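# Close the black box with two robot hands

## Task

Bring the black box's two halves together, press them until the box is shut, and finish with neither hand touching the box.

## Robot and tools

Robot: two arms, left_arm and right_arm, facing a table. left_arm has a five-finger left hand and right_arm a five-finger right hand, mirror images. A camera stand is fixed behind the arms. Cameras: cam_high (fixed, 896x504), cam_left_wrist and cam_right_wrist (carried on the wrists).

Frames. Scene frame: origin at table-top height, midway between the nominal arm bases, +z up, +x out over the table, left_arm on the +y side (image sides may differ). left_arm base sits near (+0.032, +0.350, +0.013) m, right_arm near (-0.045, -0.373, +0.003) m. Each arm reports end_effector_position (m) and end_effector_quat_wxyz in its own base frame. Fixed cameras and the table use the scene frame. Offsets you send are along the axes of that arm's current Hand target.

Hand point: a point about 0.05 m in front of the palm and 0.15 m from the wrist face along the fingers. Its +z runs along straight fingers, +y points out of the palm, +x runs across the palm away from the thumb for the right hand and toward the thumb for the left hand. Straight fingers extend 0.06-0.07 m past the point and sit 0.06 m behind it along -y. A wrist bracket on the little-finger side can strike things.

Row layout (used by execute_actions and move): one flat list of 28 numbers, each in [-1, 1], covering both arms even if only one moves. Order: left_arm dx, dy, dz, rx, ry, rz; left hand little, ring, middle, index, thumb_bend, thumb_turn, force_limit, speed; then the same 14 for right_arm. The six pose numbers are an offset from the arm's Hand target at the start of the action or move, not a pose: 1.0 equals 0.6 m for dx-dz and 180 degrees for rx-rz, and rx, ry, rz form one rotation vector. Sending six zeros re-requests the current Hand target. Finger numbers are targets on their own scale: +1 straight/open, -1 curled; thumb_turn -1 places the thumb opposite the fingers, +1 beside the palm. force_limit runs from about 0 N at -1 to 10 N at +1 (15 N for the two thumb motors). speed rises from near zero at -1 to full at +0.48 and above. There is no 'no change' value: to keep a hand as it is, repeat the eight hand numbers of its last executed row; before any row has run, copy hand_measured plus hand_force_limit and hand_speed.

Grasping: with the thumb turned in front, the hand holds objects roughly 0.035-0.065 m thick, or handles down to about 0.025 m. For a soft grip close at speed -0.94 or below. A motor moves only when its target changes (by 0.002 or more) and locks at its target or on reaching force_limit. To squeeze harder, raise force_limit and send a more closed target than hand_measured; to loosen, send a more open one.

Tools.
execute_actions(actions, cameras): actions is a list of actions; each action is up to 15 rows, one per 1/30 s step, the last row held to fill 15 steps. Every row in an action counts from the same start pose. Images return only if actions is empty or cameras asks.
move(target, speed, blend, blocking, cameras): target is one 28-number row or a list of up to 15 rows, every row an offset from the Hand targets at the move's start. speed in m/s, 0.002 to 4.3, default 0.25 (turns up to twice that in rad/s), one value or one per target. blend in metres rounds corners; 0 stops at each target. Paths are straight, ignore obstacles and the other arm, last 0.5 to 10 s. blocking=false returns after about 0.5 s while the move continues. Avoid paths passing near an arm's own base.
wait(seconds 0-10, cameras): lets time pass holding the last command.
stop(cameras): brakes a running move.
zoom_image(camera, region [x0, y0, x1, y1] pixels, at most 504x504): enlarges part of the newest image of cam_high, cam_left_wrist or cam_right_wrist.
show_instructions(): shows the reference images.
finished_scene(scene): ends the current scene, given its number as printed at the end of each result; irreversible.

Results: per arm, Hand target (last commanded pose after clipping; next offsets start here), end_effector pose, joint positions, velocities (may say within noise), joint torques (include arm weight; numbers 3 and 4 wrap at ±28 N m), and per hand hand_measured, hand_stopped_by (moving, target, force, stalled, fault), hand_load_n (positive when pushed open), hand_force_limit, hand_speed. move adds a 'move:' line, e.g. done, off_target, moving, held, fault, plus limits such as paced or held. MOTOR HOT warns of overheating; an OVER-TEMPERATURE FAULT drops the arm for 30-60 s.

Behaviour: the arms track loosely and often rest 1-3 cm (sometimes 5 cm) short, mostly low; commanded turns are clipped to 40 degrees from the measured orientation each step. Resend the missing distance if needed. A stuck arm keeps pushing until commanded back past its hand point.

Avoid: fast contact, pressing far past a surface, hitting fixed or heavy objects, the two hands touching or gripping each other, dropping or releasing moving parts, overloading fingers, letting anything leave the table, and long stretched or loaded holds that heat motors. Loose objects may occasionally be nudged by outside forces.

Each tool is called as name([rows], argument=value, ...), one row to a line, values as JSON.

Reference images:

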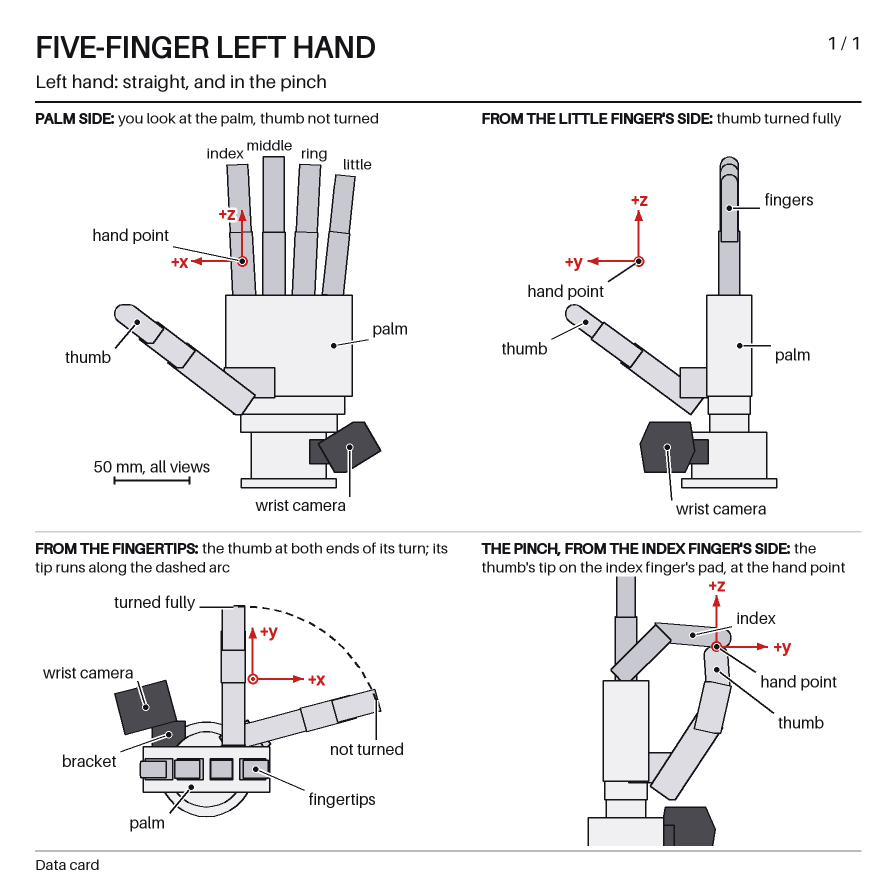

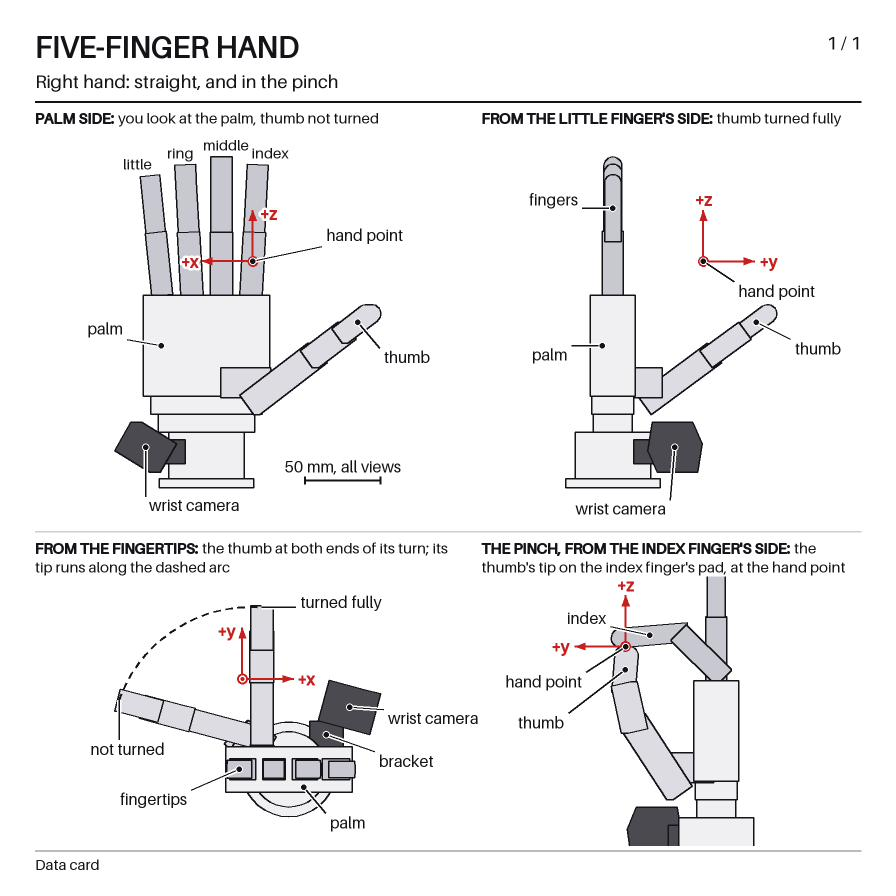

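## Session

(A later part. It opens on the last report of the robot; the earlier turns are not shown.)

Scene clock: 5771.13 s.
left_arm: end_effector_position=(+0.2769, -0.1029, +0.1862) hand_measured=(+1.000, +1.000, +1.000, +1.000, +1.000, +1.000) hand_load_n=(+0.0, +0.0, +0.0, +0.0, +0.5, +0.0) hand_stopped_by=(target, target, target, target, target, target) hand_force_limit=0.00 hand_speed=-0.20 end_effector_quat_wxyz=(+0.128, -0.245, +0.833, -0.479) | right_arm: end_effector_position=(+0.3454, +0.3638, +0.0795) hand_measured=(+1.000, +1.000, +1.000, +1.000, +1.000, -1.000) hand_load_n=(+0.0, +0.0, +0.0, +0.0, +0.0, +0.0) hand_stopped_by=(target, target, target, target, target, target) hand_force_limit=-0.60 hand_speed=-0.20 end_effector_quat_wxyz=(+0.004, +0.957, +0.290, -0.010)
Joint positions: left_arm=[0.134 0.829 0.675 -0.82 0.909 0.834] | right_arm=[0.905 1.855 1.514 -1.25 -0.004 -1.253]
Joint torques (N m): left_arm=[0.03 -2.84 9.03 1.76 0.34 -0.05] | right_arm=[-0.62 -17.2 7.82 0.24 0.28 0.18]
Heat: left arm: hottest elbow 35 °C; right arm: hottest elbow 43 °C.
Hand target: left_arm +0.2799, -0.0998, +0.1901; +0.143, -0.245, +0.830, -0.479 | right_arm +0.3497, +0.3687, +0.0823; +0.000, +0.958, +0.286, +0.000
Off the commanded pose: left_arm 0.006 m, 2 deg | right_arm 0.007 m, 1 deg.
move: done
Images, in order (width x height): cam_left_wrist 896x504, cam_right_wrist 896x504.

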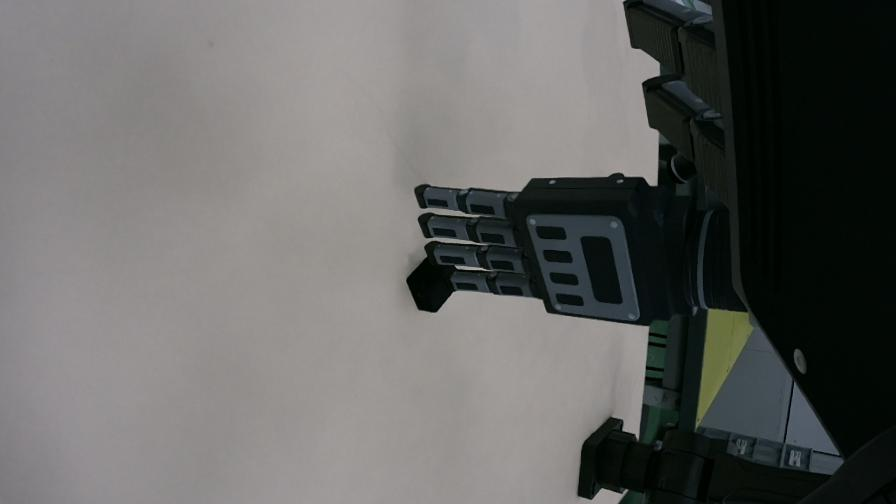

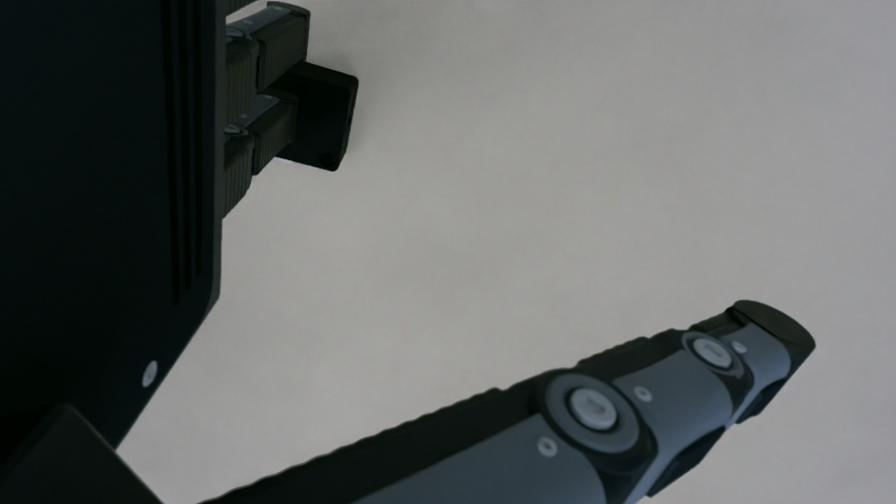

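move(target=[0,0,0,0,0,0,1,1,1,1,1,1,0,-0.2,0.0100,-0.0100,-0.0833,0,0,0,1,1,1,1,1,-1,-0.6,-0.2], speed=0.08, cameras=["cam_right_wrist", "cam_left_wrist"])

zoom_image(camera="cam_right_wrist", region=[220, 0, 420, 200])

zoom_image(camera="cam_left_wrist", region=[380, 200, 520, 320])

Scene clock: 5783.43 s.
left_arm: end_effector_position=(+0.2769, -0.1029, +0.1862) hand_measured=(+1.000, +1.000, +1.000, +1.000, +1.000, +1.000) hand_load_n=(+0.0, +0.0, +0.0, +0.0, +0.0, +0.0) hand_stopped_by=(target, target, target, target, target, target) hand_force_limit=0.00 hand_speed=-0.20 end_effector_quat_wxyz=(+0.128, -0.245, +0.833, -0.479) | right_arm: end_effector_position=(+0.3437, +0.3630, +0.1061) hand_measured=(+1.000, +1.000, +1.000, +1.000, +1.000, -1.000) hand_load_n=(+0.0, +0.0, +0.0, +0.0, +0.0, +0.0) hand_stopped_by=(target, target, target, target, target, target) hand_force_limit=-0.60 hand_speed=-0.20 end_effector_quat_wxyz=(+0.015, +0.957, +0.289, -0.024)
Joint positions: left_arm=[0.134 0.829 0.675 -0.82 0.909 0.834] | right_arm=[0.907 1.855 1.581 -1.353 -0.004 -1.251]
Joint torques (N m): left_arm=[0.03 -2.96 8.95 1.72 0.36 -0.07] | right_arm=[-0.15 -19.02 11.03 -0.66 0.27 0.23]
Heat: left arm: hottest elbow 35 °C; right arm: hottest elbow 43 °C.
Hand target: left_arm +0.2799, -0.0998, +0.1901; +0.143, -0.245, +0.830, -0.479 | right_arm +0.3515, +0.3770, +0.1323; -0.001, +0.958, +0.286, +0.001
Off the commanded pose: left_arm 0.006 m, 2 deg | right_arm 0.031 m, 3 deg.
move: off_target (right_arm)
Images, in order (width x height): cam_left_wrist 896x504, cam_right_wrist 896x504.

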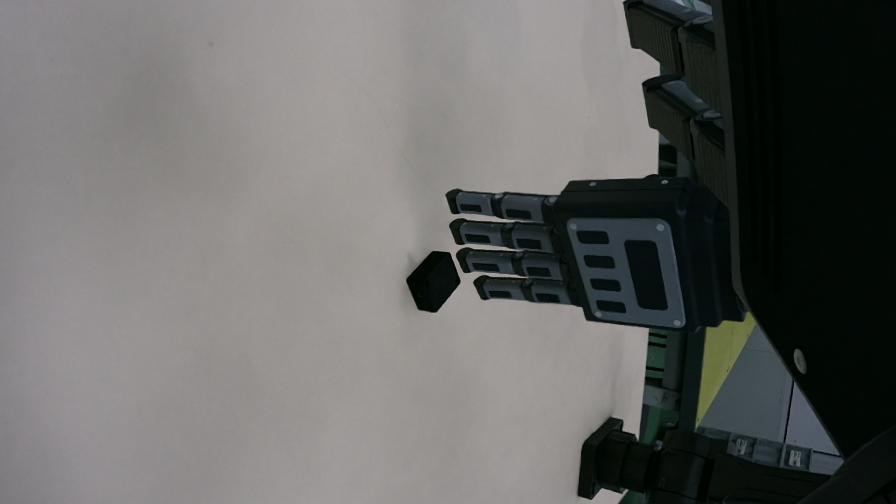

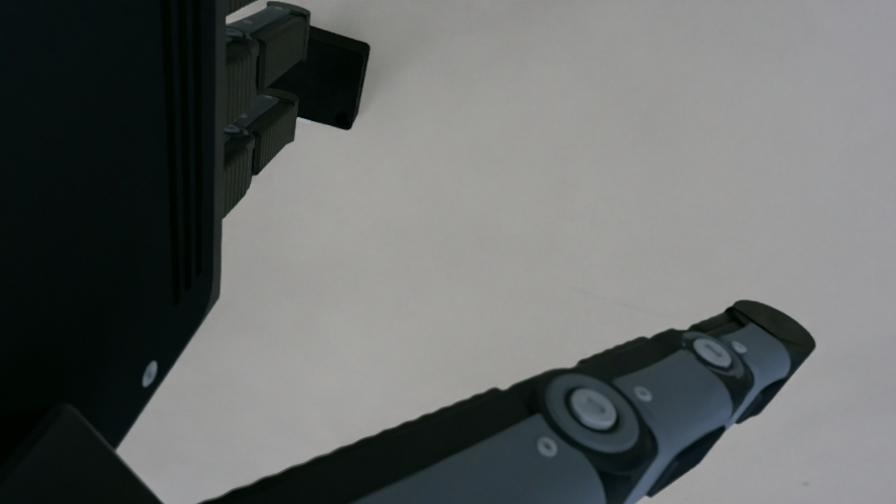

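Scaled by 2.520 from the camera's 896x504 image, which has a finer 1280x720 frame.

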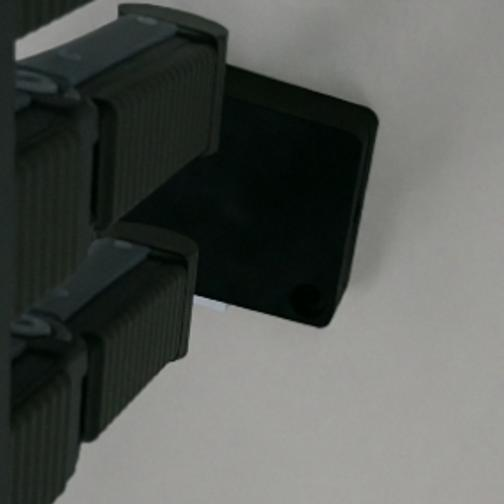

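Scaled by 3.600 from the camera's 896x504 image, which has a finer 1280x720 frame.

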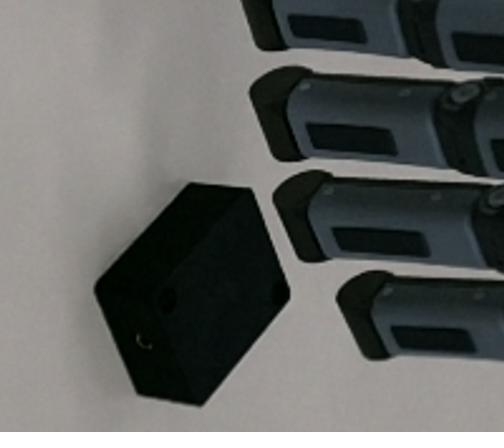

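zoom_image(camera="cam_left_wrist", region=[400, 245, 470, 315])

zoom_image(camera="cam_right_wrist", region=[290, 20, 390, 140])

Scaled by 7.200 from the camera's 896x504 image, which has a finer 1280x720 frame.

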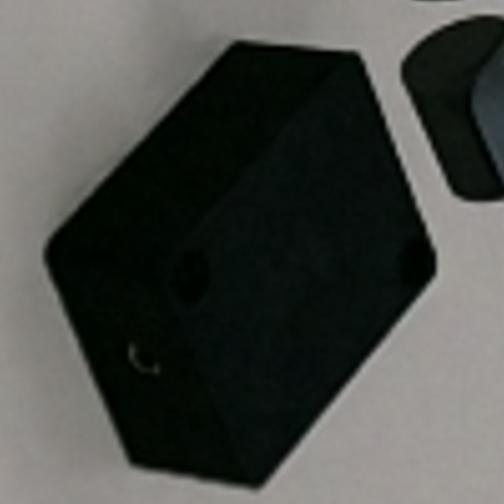

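Scaled by 4.200 from the camera's 896x504 image, which has a finer 1280x720 frame.

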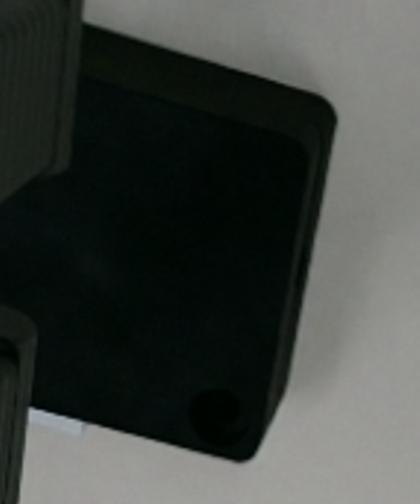

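move([
  [0,0,0,0,0,0,1,1,1,1,1,1,0,-0.2,-0.0492,0.0127,0.0450,0,0,0,1,1,1,1,1,-1,-0.6,-0.2],
  [0,0,0,0,0,0,1,1,1,1,1,1,0,-0.2,-0.0325,0.0125,0.0805,0,0,0,1,1,1,1,1,-1,-0.6,-0.2],
], speed=0.08, cameras=["cam_right_wrist", "cam_left_wrist"])

zoom_image(camera="cam_right_wrist", region=[220, 0, 420, 200])

zoom_image(camera="cam_left_wrist", region=[380, 200, 520, 320])

Scene clock: 5817.27 s.
left_arm: end_effector_position=(+0.2769, -0.1029, +0.1862) hand_measured=(+1.000, +1.000, +1.000, +1.000, +1.000, +1.000) hand_load_n=(+0.0, +0.0, +0.0, +0.0, +0.0, +0.0) hand_stopped_by=(target, target, target, target, target, target) hand_force_limit=0.00 hand_speed=-0.20 end_effector_quat_wxyz=(+0.128, -0.245, +0.833, -0.479) | right_arm: end_effector_position=(+0.3358, +0.3568, +0.0864) hand_measured=(+1.000, +1.000, +1.000, +1.000, +1.000, -1.000) hand_load_n=(+0.0, +0.0, +0.5, +0.0, +0.0, +0.0) hand_stopped_by=(target, target, target, target, target, target) hand_force_limit=-0.60 hand_speed=-0.20 end_effector_quat_wxyz=(+0.001, +0.957, +0.290, -0.005)
Joint positions: left_arm=[0.134 0.829 0.675 -0.82 0.909 0.834] | right_arm=[0.912 1.813 1.472 -1.239 -0.004 -1.247]
Joint torques (N m): left_arm=[0.09 -2.84 8.85 1.74 0.33 -0.07] | right_arm=[-0.44 -15.85 7.6 0.34 0.27 0.15]
Heat: left arm: hottest elbow 35 °C; right arm: hottest elbow 46 °C.
Hand target: left_arm +0.2799, -0.0998, +0.1901; +0.143, -0.245, +0.830, -0.479 | right_arm +0.3393, +0.3601, +0.0839; +0.000, +0.958, +0.286, +0.000
Off the commanded pose: left_arm 0.006 m, 2 deg | right_arm 0.005 m, 1 deg.
move: done
Images, in order (width x height): cam_left_wrist 896x504, cam_right_wrist 896x504.

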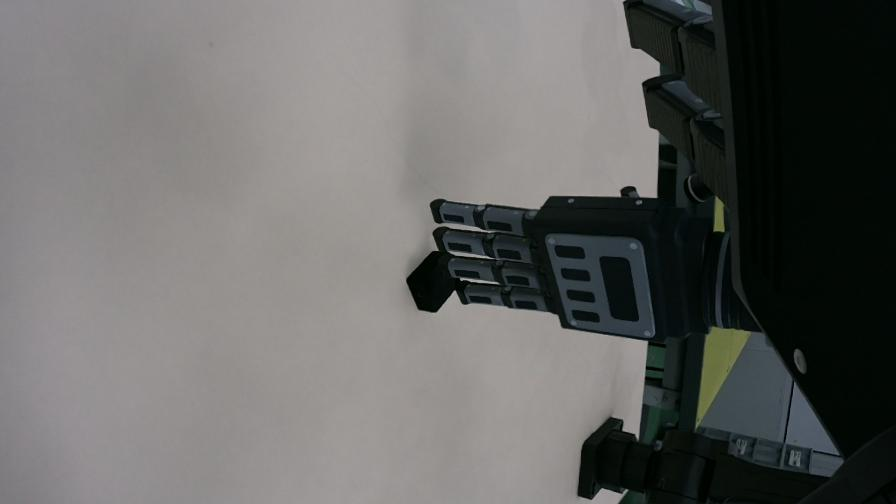

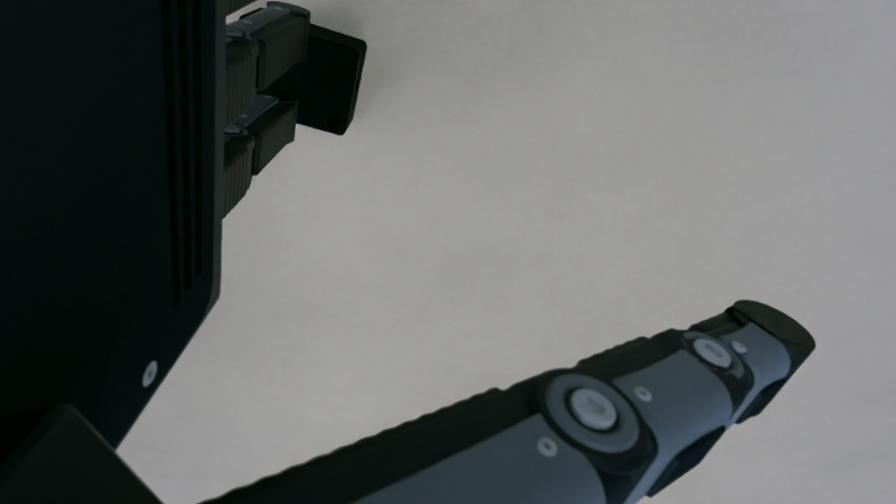

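Scaled by 2.520 from the camera's 896x504 image, which has a finer 1280x720 frame.

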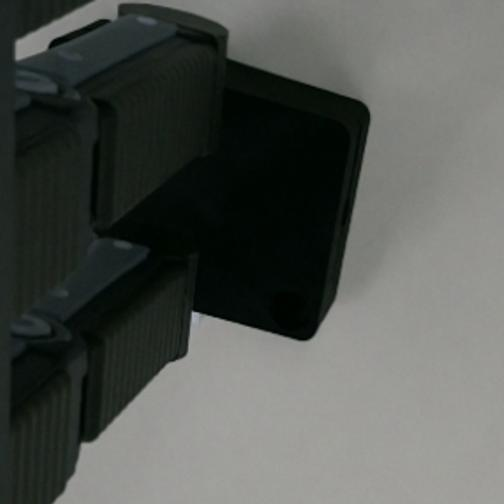

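Scaled by 3.600 from the camera's 896x504 image, which has a finer 1280x720 frame.

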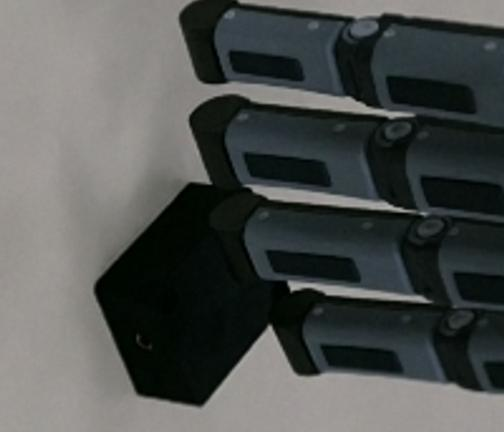

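move([
  [0,0,0,0,0,0,1,1,1,1,1,1,0,-0.2,-0.0167,0,-0.0200,0,0,0,1,1,1,1,1,-1,-0.6,-0.2],
  [0,0,0,0,0,0,1,1,1,1,1,1,0,-0.2,-0.0067,0,0.0100,0,0,0,1,1,1,1,1,-1,-0.6,-0.2],
], speed=0.06, cameras=["cam_right_wrist"])

zoom_image(camera="cam_right_wrist", region=[220, 0, 420, 200])

Scene clock: 5830.67 s.
left_arm: end_effector_position=(+0.2769, -0.1029, +0.1862) hand_measured=(+1.000, +1.000, +1.000, +1.000, +1.000, +1.000) hand_load_n=(+0.0, -0.5, +0.0, +0.0, +0.0, +0.0) hand_stopped_by=(target, target, target, target, target, target) hand_force_limit=0.00 hand_speed=-0.20 end_effector_quat_wxyz=(+0.128, -0.245, +0.833, -0.479) | right_arm: end_effector_position=(+0.3334, +0.3537, +0.0795) hand_measured=(+1.000, +1.000, +1.000, +1.000, +1.000, -1.000) hand_load_n=(+0.0, +0.0, +0.0, +0.0, +0.0, +0.0) hand_stopped_by=(target, target, target, target, target, target) hand_force_limit=-0.60 hand_speed=-0.20 end_effector_quat_wxyz=(+0.002, +0.957, +0.289, -0.007)
Joint positions: left_arm=[0.134 0.829 0.675 -0.82 0.909 0.834] | right_arm=[0.912 1.813 1.452 -1.224 -0.004 -1.247]
Joint torques (N m): left_arm=[-0.21 -3.14 8.9 1.74 0.4 -0.05] | right_arm=[-0.32 -16.09 7.43 0.39 0.3 0.21]
Heat: left arm: hottest elbow 35 °C; right arm: hottest elbow 47 °C.
Hand target: left_arm +0.2799, -0.0998, +0.1901; +0.143, -0.245, +0.830, -0.479 | right_arm +0.3359, +0.3579, +0.0779; -0.001, +0.958, +0.286, +0.001
Off the commanded pose: left_arm 0.006 m, 2 deg | right_arm 0.005 m, 1 deg.
move: done
Images, in order (width x height): cam_right_wrist 896x504.

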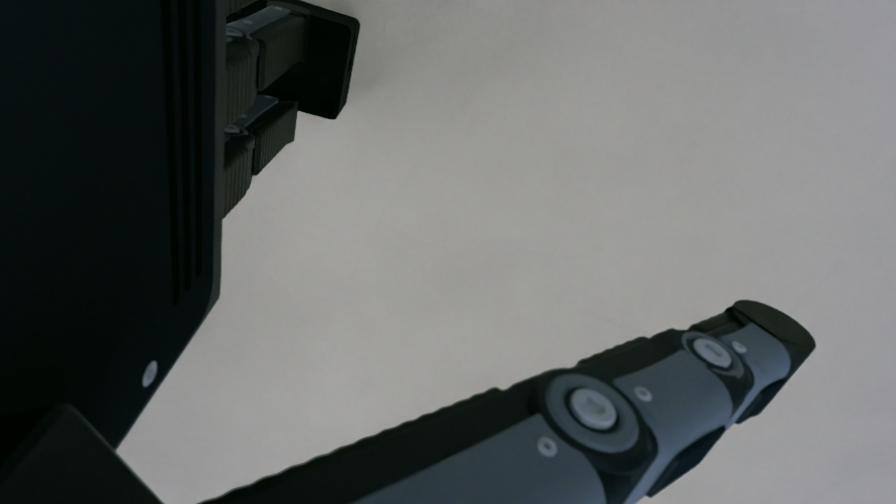

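Scaled by 2.520 from the camera's 896x504 image, which has a finer 1280x720 frame.

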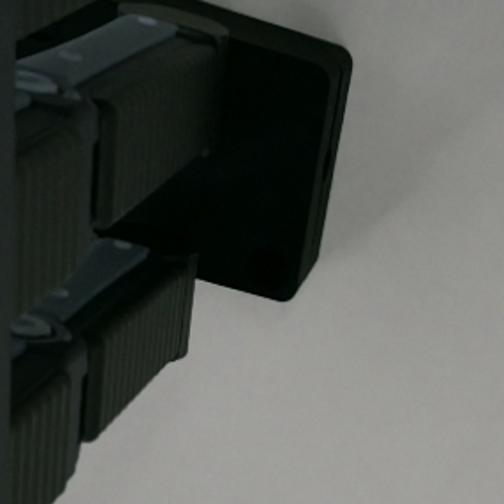

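move([
  [0,0,0,0,0,0,1,1,1,1,1,1,0,-0.2,0.0133,0,-0.0250,0,0,0,1,1,1,1,1,-1,-0.6,-0.2],
  [0,0,0,0,0,0,1,1,1,1,1,1,0,-0.2,0.0070,0,0.0030,0,0,0,1,1,1,1,1,-1,-0.6,-0.2],
], speed=0.06, cameras=["cam_right_wrist"])

zoom_image(camera="cam_right_wrist", region=[220, 0, 420, 200])

Scene clock: 5843.67 s.
left_arm: end_effector_position=(+0.2769, -0.1029, +0.1862) hand_measured=(+1.000, +1.000, +1.000, +1.000, +1.000, +1.000) hand_load_n=(+0.0, +0.0, -0.5, +0.0, +0.0, -0.5) hand_stopped_by=(target, target, target, target, target, target) hand_force_limit=0.00 hand_speed=-0.20 end_effector_quat_wxyz=(+0.128, -0.245, +0.833, -0.479) | right_arm: end_effector_position=(+0.3334, +0.3537, +0.0795) hand_measured=(+1.000, +1.000, +1.000, +1.000, +1.000, -1.000) hand_load_n=(+0.0, +0.0, -0.5, +0.0, +0.0, +0.0) hand_stopped_by=(target, target, target, target, target, target) hand_force_limit=-0.60 hand_speed=-0.20 end_effector_quat_wxyz=(+0.002, +0.957, +0.289, -0.007)
Joint positions: left_arm=[0.134 0.829 0.675 -0.82 0.909 0.834] | right_arm=[0.912 1.813 1.452 -1.224 -0.004 -1.247]
Joint torques (N m): left_arm=[-0.32 -3.14 8.95 1.74 0.37 -0.07] | right_arm=[-0.38 -15.44 8.25 0.38 0.29 0.18]
Heat: left arm: hottest elbow 35 °C; right arm: hottest elbow 45 °C.
Hand target: left_arm +0.2799, -0.0998, +0.1901; +0.143, -0.245, +0.830, -0.479 | right_arm +0.3394, +0.3602, +0.0761; +0.000, +0.958, +0.286, +0.000
Off the commanded pose: left_arm 0.006 m, 2 deg | right_arm 0.010 m, 1 deg.
move: done
Images, in order (width x height): cam_right_wrist 896x504.

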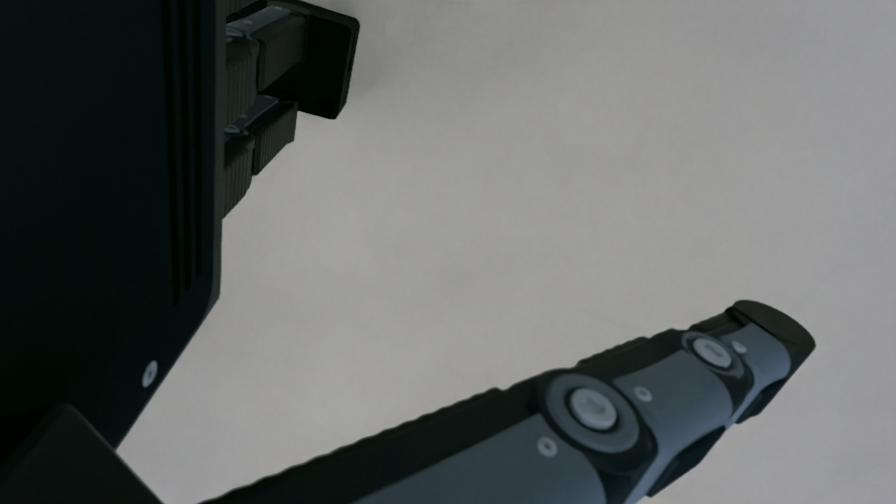

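Scaled by 2.520 from the camera's 896x504 image, which has a finer 1280x720 frame.

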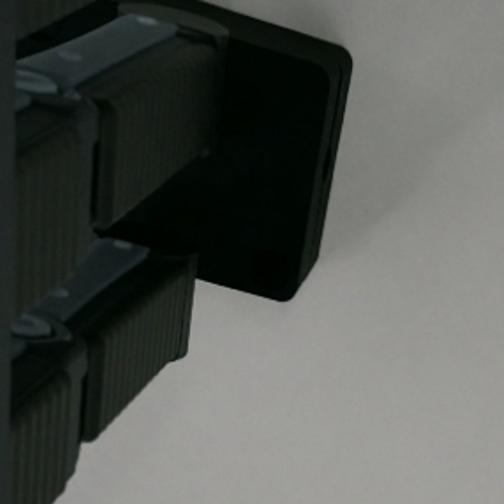

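move([
  [0,0,0,0,0,0,1,1,1,1,1,1,0,-0.2,0.0200,0,-0.0500,0,0,0,1,1,1,1,1,-1,-0.6,-0.2],
  [0,0,0,0,0,0,1,1,1,1,1,1,0,-0.2,0.0020,0,0.0030,0,0,0,1,1,1,1,1,-1,-0.6,-0.2],
], speed=0.08, cameras=["cam_right_wrist"])

zoom_image(camera="cam_right_wrist", region=[220, 0, 420, 200])

Scene clock: 5853.10 s.
left_arm: end_effector_position=(+0.2769, -0.1029, +0.1862) hand_measured=(+1.000, +1.000, +1.000, +1.000, +1.000, +1.000) hand_load_n=(+0.0, +0.0, +0.0, +0.0, +0.0, +0.0) hand_stopped_by=(target, target, target, target, target, target) hand_force_limit=0.00 hand_speed=-0.20 end_effector_quat_wxyz=(+0.128, -0.245, +0.833, -0.479) | right_arm: end_effector_position=(+0.3363, +0.3575, +0.0816) hand_measured=(+1.000, +1.000, +1.000, +1.000, +1.000, -1.000) hand_load_n=(+0.0, +0.0, +0.0, +0.0, +0.0, +0.0) hand_stopped_by=(target, target, target, target, target, target) hand_force_limit=-0.60 hand_speed=-0.20 end_effector_quat_wxyz=(-0.002, +0.957, +0.290, -0.001)
Joint positions: left_arm=[0.134 0.829 0.675 -0.82 0.909 0.834] | right_arm=[0.912 1.813 1.46 -1.218 -0.004 -1.247]
Joint torques (N m): left_arm=[-0.26 -3.31 8.98 1.72 0.36 -0.08] | right_arm=[-0.56 -14.92 7.77 0.31 0.28 0.14]
Heat: left arm: hottest elbow 35 °C; right arm: hottest elbow 45 °C.
Hand target: left_arm +0.2799, -0.0998, +0.1901; +0.143, -0.245, +0.830, -0.479 | right_arm +0.3404, +0.3608, +0.0743; +0.000, +0.958, +0.286, +0.000
Off the commanded pose: left_arm 0.006 m, 2 deg | right_arm 0.009 m, 1 deg.
move: done
Images, in order (width x height): cam_right_wrist 896x504.

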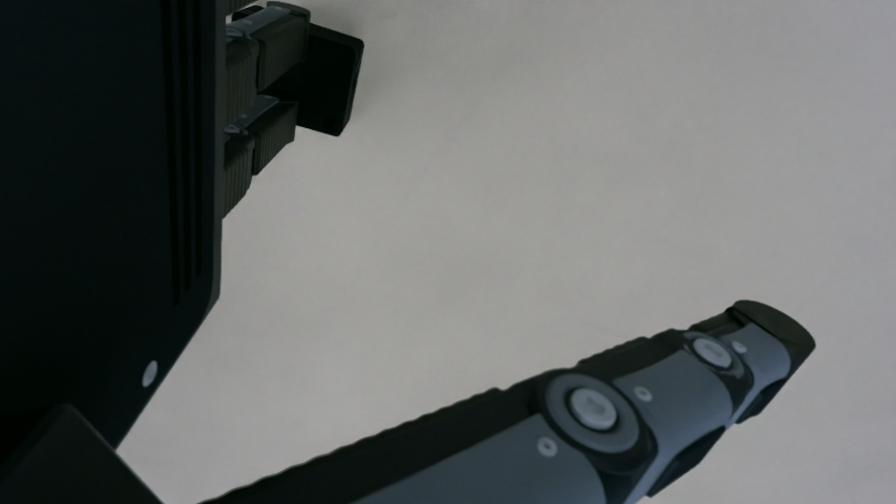

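Scaled by 2.520 from the camera's 896x504 image, which has a finer 1280x720 frame.

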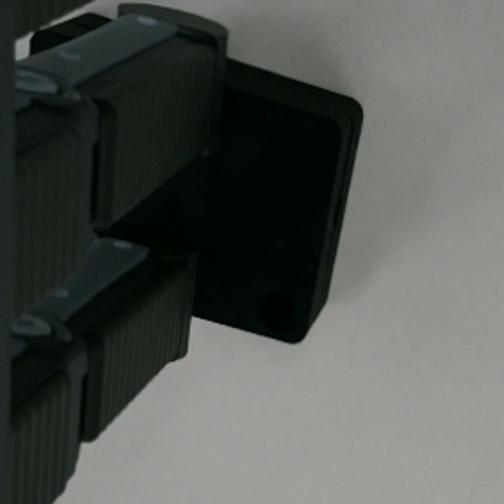

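move([
  [0,0,0,0,0,0,1,1,1,1,1,1,0,-0.2,-0.0150,0,-0.0400,0,0,0,1,1,1,1,1,-1,-0.6,-0.2],
  [0,0,0,0,0,0,1,1,1,1,1,1,0,-0.2,-0.0045,0,0.0030,0,0,0,1,1,1,1,1,-1,-0.6,-0.2],
], speed=0.08, cameras=["cam_right_wrist"])

zoom_image(camera="cam_right_wrist", region=[220, 0, 420, 200])

Scene clock: 5863.53 s.
left_arm: end_effector_position=(+0.2769, -0.1029, +0.1862) hand_measured=(+1.000, +1.000, +1.000, +1.000, +1.000, +1.000) hand_load_n=(+0.0, +0.0, +0.0, +0.0, +0.0, -0.5) hand_stopped_by=(target, target, target, target, target, target) hand_force_limit=0.00 hand_speed=-0.20 end_effector_quat_wxyz=(+0.128, -0.245, +0.833, -0.479) | right_arm: end_effector_position=(+0.3354, +0.3564, +0.0795) hand_measured=(+1.000, +1.000, +1.000, +1.000, +1.000, -1.000) hand_load_n=(+0.0, +0.0, +0.0, +0.0, +0.0, +0.0) hand_stopped_by=(target, target, target, target, target, target) hand_force_limit=-0.60 hand_speed=-0.20 end_effector_quat_wxyz=(-0.001, +0.957, +0.290, -0.002)
Joint positions: left_arm=[0.134 0.829 0.675 -0.82 0.909 0.834] | right_arm=[0.912 1.813 1.454 -1.214 -0.004 -1.247]
Joint torques (N m): left_arm=[0.15 -3.08 8.92 1.72 0.36 -0.02] | right_arm=[-0.5 -15.62 7.42 0.43 0.31 0.16]
Heat: left arm: hottest elbow 35 °C; right arm: hottest elbow 45 °C.
Hand target: left_arm +0.2799, -0.0998, +0.1901; +0.143, -0.245, +0.830, -0.479 | right_arm +0.3382, +0.3594, +0.0725; -0.001, +0.958, +0.286, +0.001
Off the commanded pose: left_arm 0.006 m, 2 deg | right_arm 0.008 m, 1 deg.
move: done
Images, in order (width x height): cam_right_wrist 896x504.

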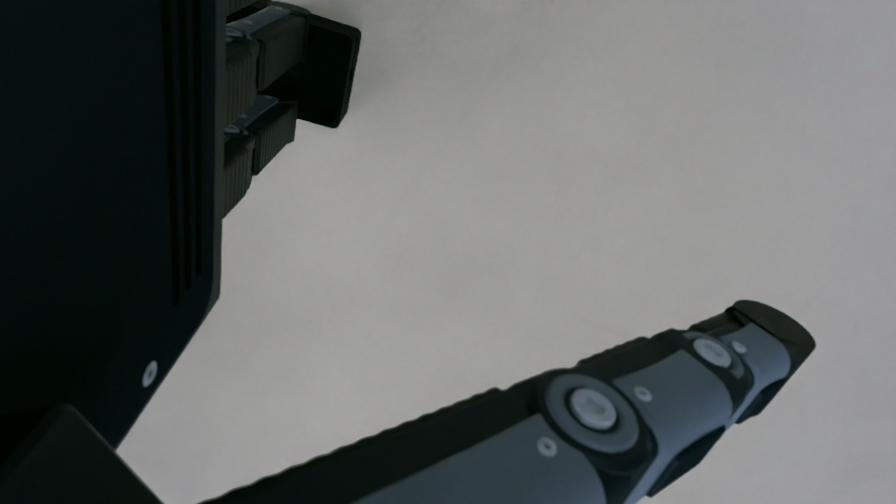

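Scaled by 2.520 from the camera's 896x504 image, which has a finer 1280x720 frame.

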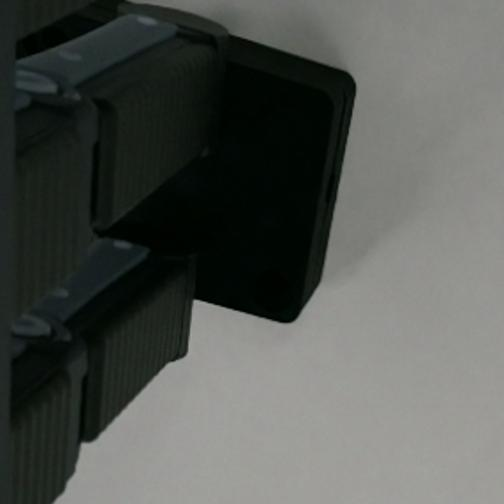

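move([
  [0,0,0,0,0,0,1,1,1,1,1,1,0,-0.2,0,0,0.0280,0,0,0,1,1,1,1,1,-1,-0.6,-0.2],
  [0,0,0,0,0,0,1,1,1,1,1,1,0,-0.2,0,0,0.0480,0,0,0,1,1,1,1,1,-1,-0.6,-0.2],
], speed=0.04, cameras=["cam_right_wrist", "cam_left_wrist"])

zoom_image(camera="cam_right_wrist", region=[220, 0, 420, 200])

zoom_image(camera="cam_left_wrist", region=[380, 200, 520, 320])

Scene clock: 5872.37 s.
left_arm: end_effector_position=(+0.2769, -0.1029, +0.1862) hand_measured=(+1.000, +1.000, +1.000, +1.000, +1.000, +1.000) hand_load_n=(+0.0, +0.0, -0.5, +0.0, +0.0, -0.5) hand_stopped_by=(target, target, target, target, target, target) hand_force_limit=0.00 hand_speed=-0.20 end_effector_quat_wxyz=(+0.128, -0.245, +0.833, -0.479) | right_arm: end_effector_position=(+0.3400, +0.3623, +0.0761) hand_measured=(+1.000, +1.000, +1.000, +1.000, +1.000, -1.000) hand_load_n=(+0.0, +0.0, -1.0, +0.0, +0.0, +0.0) hand_stopped_by=(target, target, target, target, target, target) hand_force_limit=-0.60 hand_speed=-0.20 end_effector_quat_wxyz=(-0.013, +0.957, +0.290, +0.015)
Joint positions: left_arm=[0.134 0.829 0.675 -0.82 0.909 0.834] | right_arm=[0.912 1.805 1.438 -1.165 -0.004 -1.247]
Joint torques (N m): left_arm=[0.21 -2.67 8.91 1.77 0.4 -0.08] | right_arm=[-0.38 -12.34 5.5 1.22 0.3 0.17]
Heat: left arm: hottest elbow 35 °C; right arm: hottest elbow 44 °C.
Hand target: left_arm +0.2799, -0.0998, +0.1901; +0.143, -0.245, +0.830, -0.479 | right_arm +0.3382, +0.3594, +0.0437; -0.001, +0.958, +0.286, +0.001
Off the commanded pose: left_arm 0.006 m, 2 deg | right_arm 0.033 m, 2 deg.
move: off_target (right_arm)
Images, in order (width x height): cam_left_wrist 896x504, cam_right_wrist 896x504.

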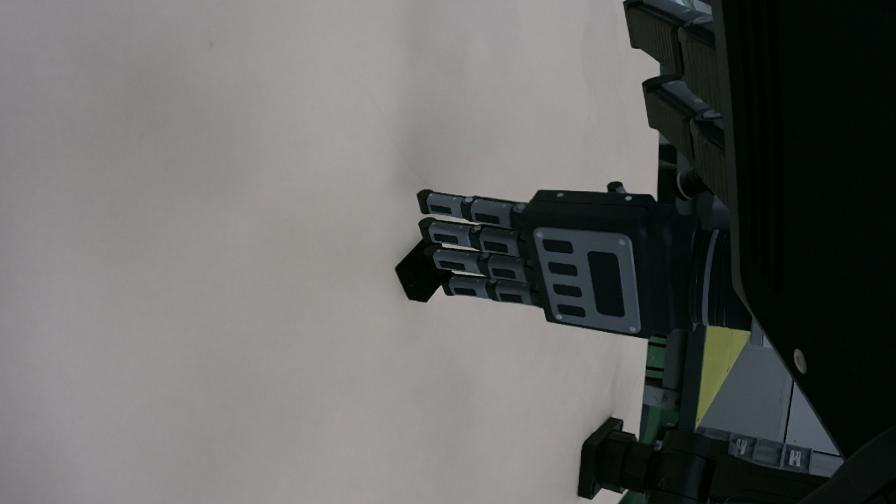

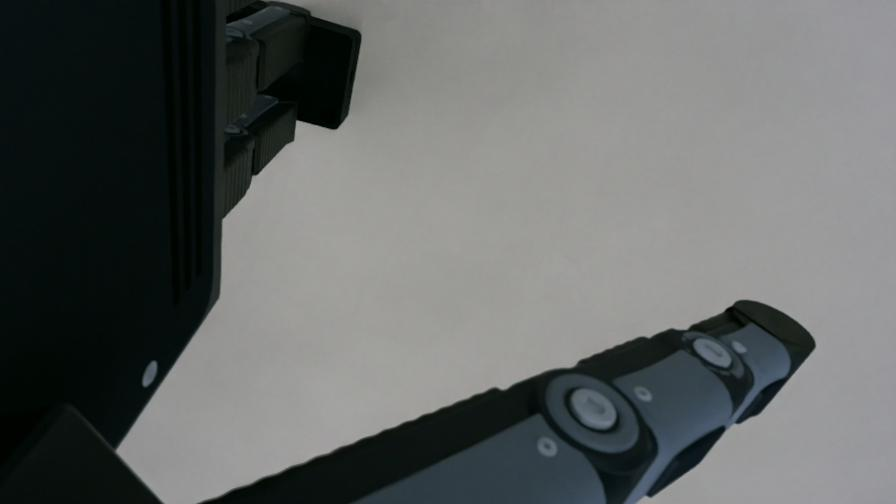

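Scaled by 2.520 from the camera's 896x504 image, which has a finer 1280x720 frame.

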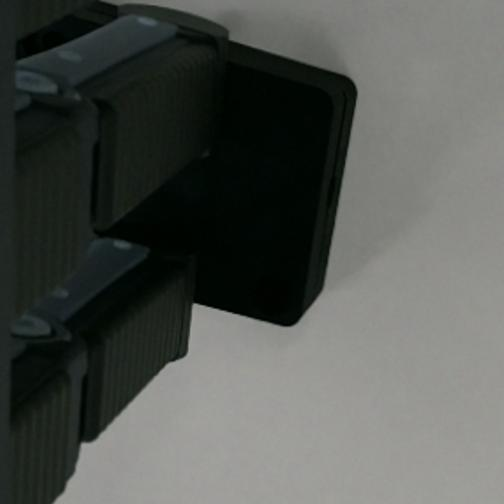

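Scaled by 3.600 from the camera's 896x504 image, which has a finer 1280x720 frame.

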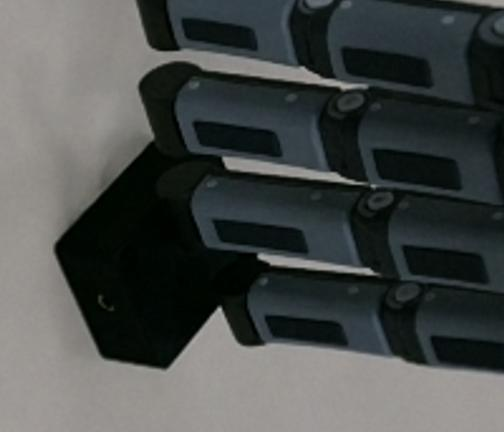

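move([
  [0,0,0,0,0,0,1,1,1,1,1,1,0,-0.2,0.0083,-0.0083,-0.0600,0,0,0,1,1,1,1,1,-1,-0.6,-0.2],
  [0,0,0,0,0,0,1,1,1,1,1,1,0,-0.2,0.0167,-0.0167,-0.2000,0,0,0,1,1,1,1,1,-1,-0.6,-0.2],
], speed=0.08, cameras=["cam_right_wrist", "cam_left_wrist"])

zoom_image(camera="cam_left_wrist", region=[390, 235, 460, 305])

zoom_image(camera="cam_right_wrist", region=[280, 0, 400, 140])

Scene clock: 5885.57 s.
left_arm: end_effector_position=(+0.2769, -0.1029, +0.1862) hand_measured=(+1.000, +1.000, +1.000, +1.000, +1.000, +1.000) hand_load_n=(+0.0, -0.5, +0.0, +0.0, +0.0, -0.5) hand_stopped_by=(target, target, target, target, target, target) hand_force_limit=0.00 hand_speed=-0.20 end_effector_quat_wxyz=(+0.128, -0.245, +0.833, -0.479) | right_arm: end_effector_position=(+0.3345, +0.3604, +0.1421) hand_measured=(+1.000, +1.000, +1.000, +1.000, +1.000, -1.000) hand_load_n=(+0.0, +0.0, +0.0, +0.0, +0.0, +0.0) hand_stopped_by=(target, target, target, target, target, target) hand_force_limit=-0.60 hand_speed=-0.20 end_effector_quat_wxyz=(+0.012, +0.957, +0.289, -0.020)
Joint positions: left_arm=[0.134 0.829 0.675 -0.82 0.909 0.834] | right_arm=[0.918 1.806 1.609 -1.42 -0.004 -1.24]
Joint velocities: left_arm=[within noise] | right_arm=[-0.034 -0.015 -0.046 0.012 0.022 -0.022]
Joint torques (N m): left_arm=[-0.03 -3.14 8.94 1.8 0.37 -0.06] | right_arm=[-0.21 -17.55 11.28 -0.66 0.25 0.23]
Heat: left arm: hottest elbow 35 °C; right arm: hottest elbow 43 °C.
Hand target: left_arm +0.2799, -0.0998, +0.1901; +0.143, -0.245, +0.830, -0.479 | right_arm +0.3410, +0.3732, +0.1637; -0.001, +0.958, +0.286, +0.001
Off the commanded pose: left_arm 0.006 m, 2 deg | right_arm 0.026 m, 3 deg.
move: off_target (right_arm)
Images, in order (width x height): cam_left_wrist 896x504, cam_right_wrist 896x504.

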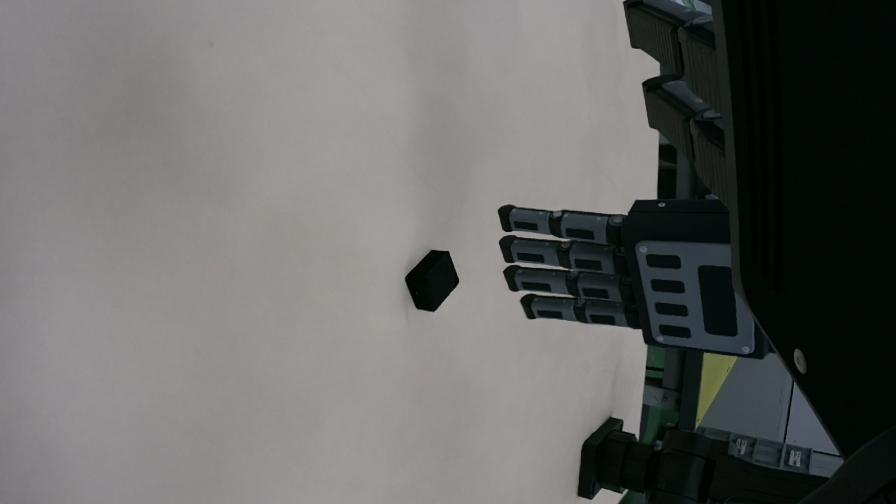

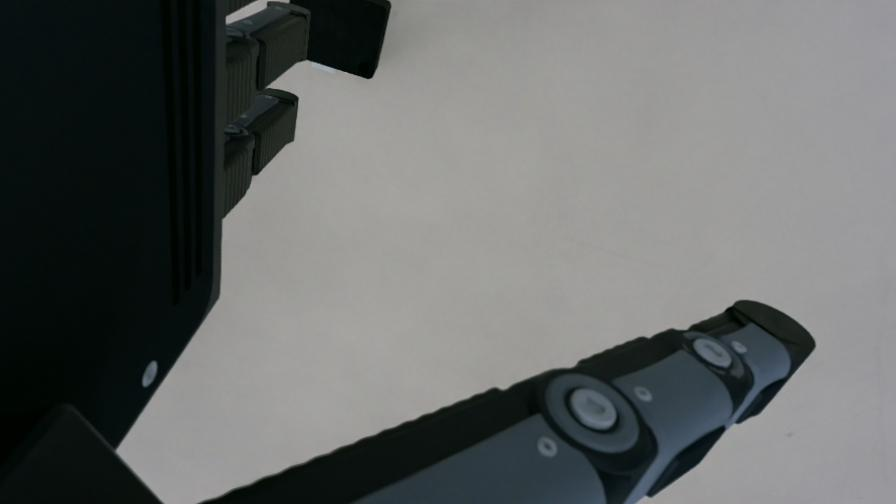

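Scaled by 7.200 from the camera's 896x504 image, which has a finer 1280x720 frame.

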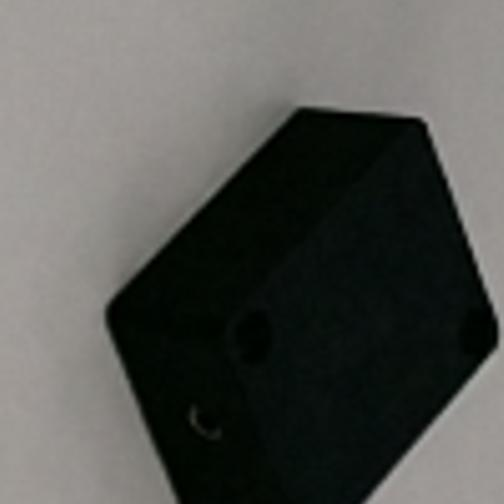

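Scaled by 3.600 from the camera's 896x504 image, which has a finer 1280x720 frame.

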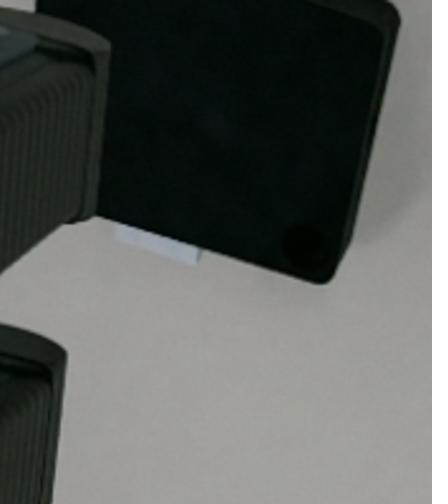

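move([
  [0,0,0,0,0,0,1,1,1,1,1,1,0,-0.2,0.0178,-0.1215,0.0100,0.2667,0,0,1,1,1,1,1,-1,-0.6,-0.2],
  [0,0,0,0,0,0,1,1,1,1,1,1,0,-0.2,0.0178,-0.1215,0.1317,0.2667,0,0,1,1,1,0.3,1,1,-0.6,-0.2],
], speed=0.2, cameras=["cam_right_wrist", "cam_left_wrist"])

Scene clock: 5903.63 s.
left_arm: end_effector_position=(+0.2769, -0.1029, +0.1862) hand_measured=(+1.000, +1.000, +1.000, +1.000, +1.000, +1.000) hand_load_n=(+0.0, +0.0, +0.0, +0.0, +0.0, +0.0) hand_stopped_by=(target, target, target, target, target, target) hand_force_limit=0.00 hand_speed=-0.20 end_effector_quat_wxyz=(+0.128, -0.245, +0.833, -0.479) | right_arm: end_effector_position=(+0.2993, +0.4403, +0.0925) hand_measured=(+1.000, +1.000, +1.000, +0.300, +1.000, +1.000) hand_load_n=(+0.0, +0.0, +0.0, +0.0, +0.0, +0.0) hand_stopped_by=(target, target, target, target, target, target) hand_force_limit=-0.60 hand_speed=-0.20 end_effector_quat_wxyz=(-0.386, +0.876, +0.264, -0.119)
Joint positions: left_arm=[0.134 0.829 0.675 -0.82 0.909 0.834] | right_arm=[0.772 1.78 1.386 -0.983 -0.815 -1.301]
Joint torques (N m): left_arm=[-0.21 -2.96 8.94 1.77 0.39 -0.08] | right_arm=[-1.79 -14.92 7.83 0.59 -0.74 0.01]
Heat: left arm: hottest elbow 35 °C; right arm: hottest elbow 45 °C.
Hand target: left_arm +0.2799, -0.0998, +0.1901; +0.143, -0.245, +0.830, -0.479 | right_arm +0.3101, +0.4400, +0.0848; -0.390, +0.875, +0.261, -0.116
Off the commanded pose: left_arm 0.006 m, 2 deg | right_arm 0.013 m, 1 deg.
move: off_target (right_arm); target 2's new numbers were sent with right_arm's hand 0.013 m and 1 deg from that target
Images, in order (width x height): cam_left_wrist 896x504, cam_right_wrist 896x504.

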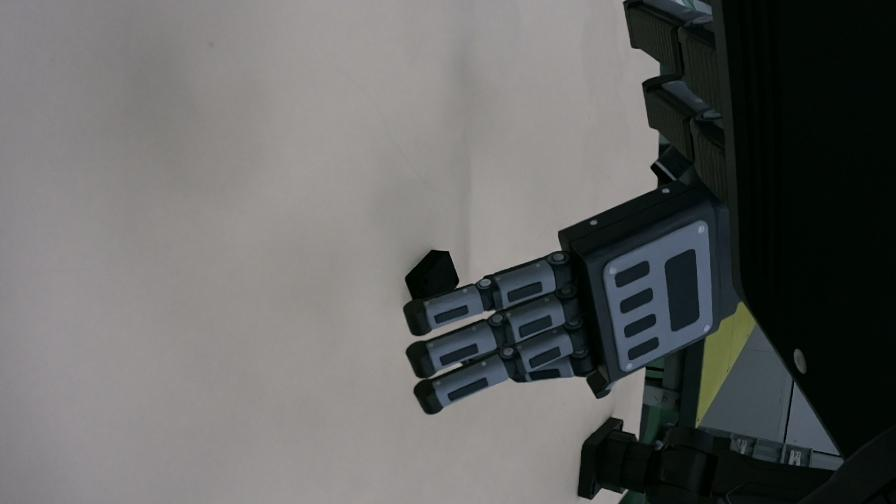

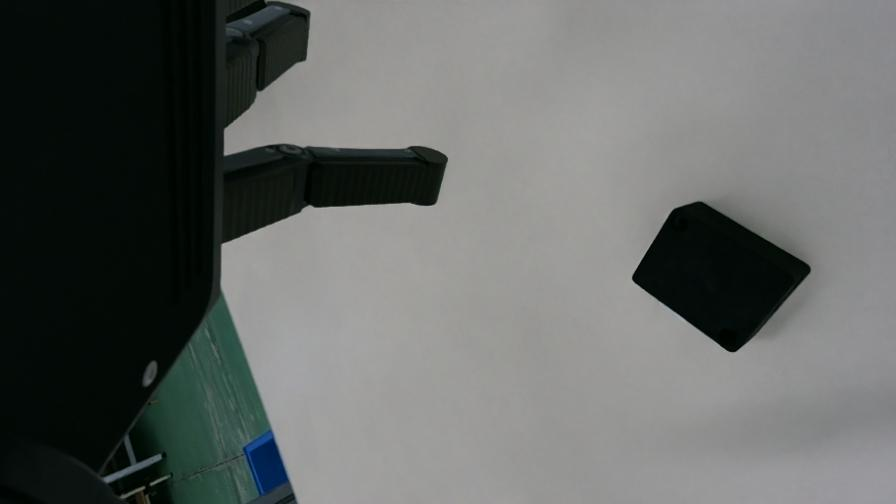

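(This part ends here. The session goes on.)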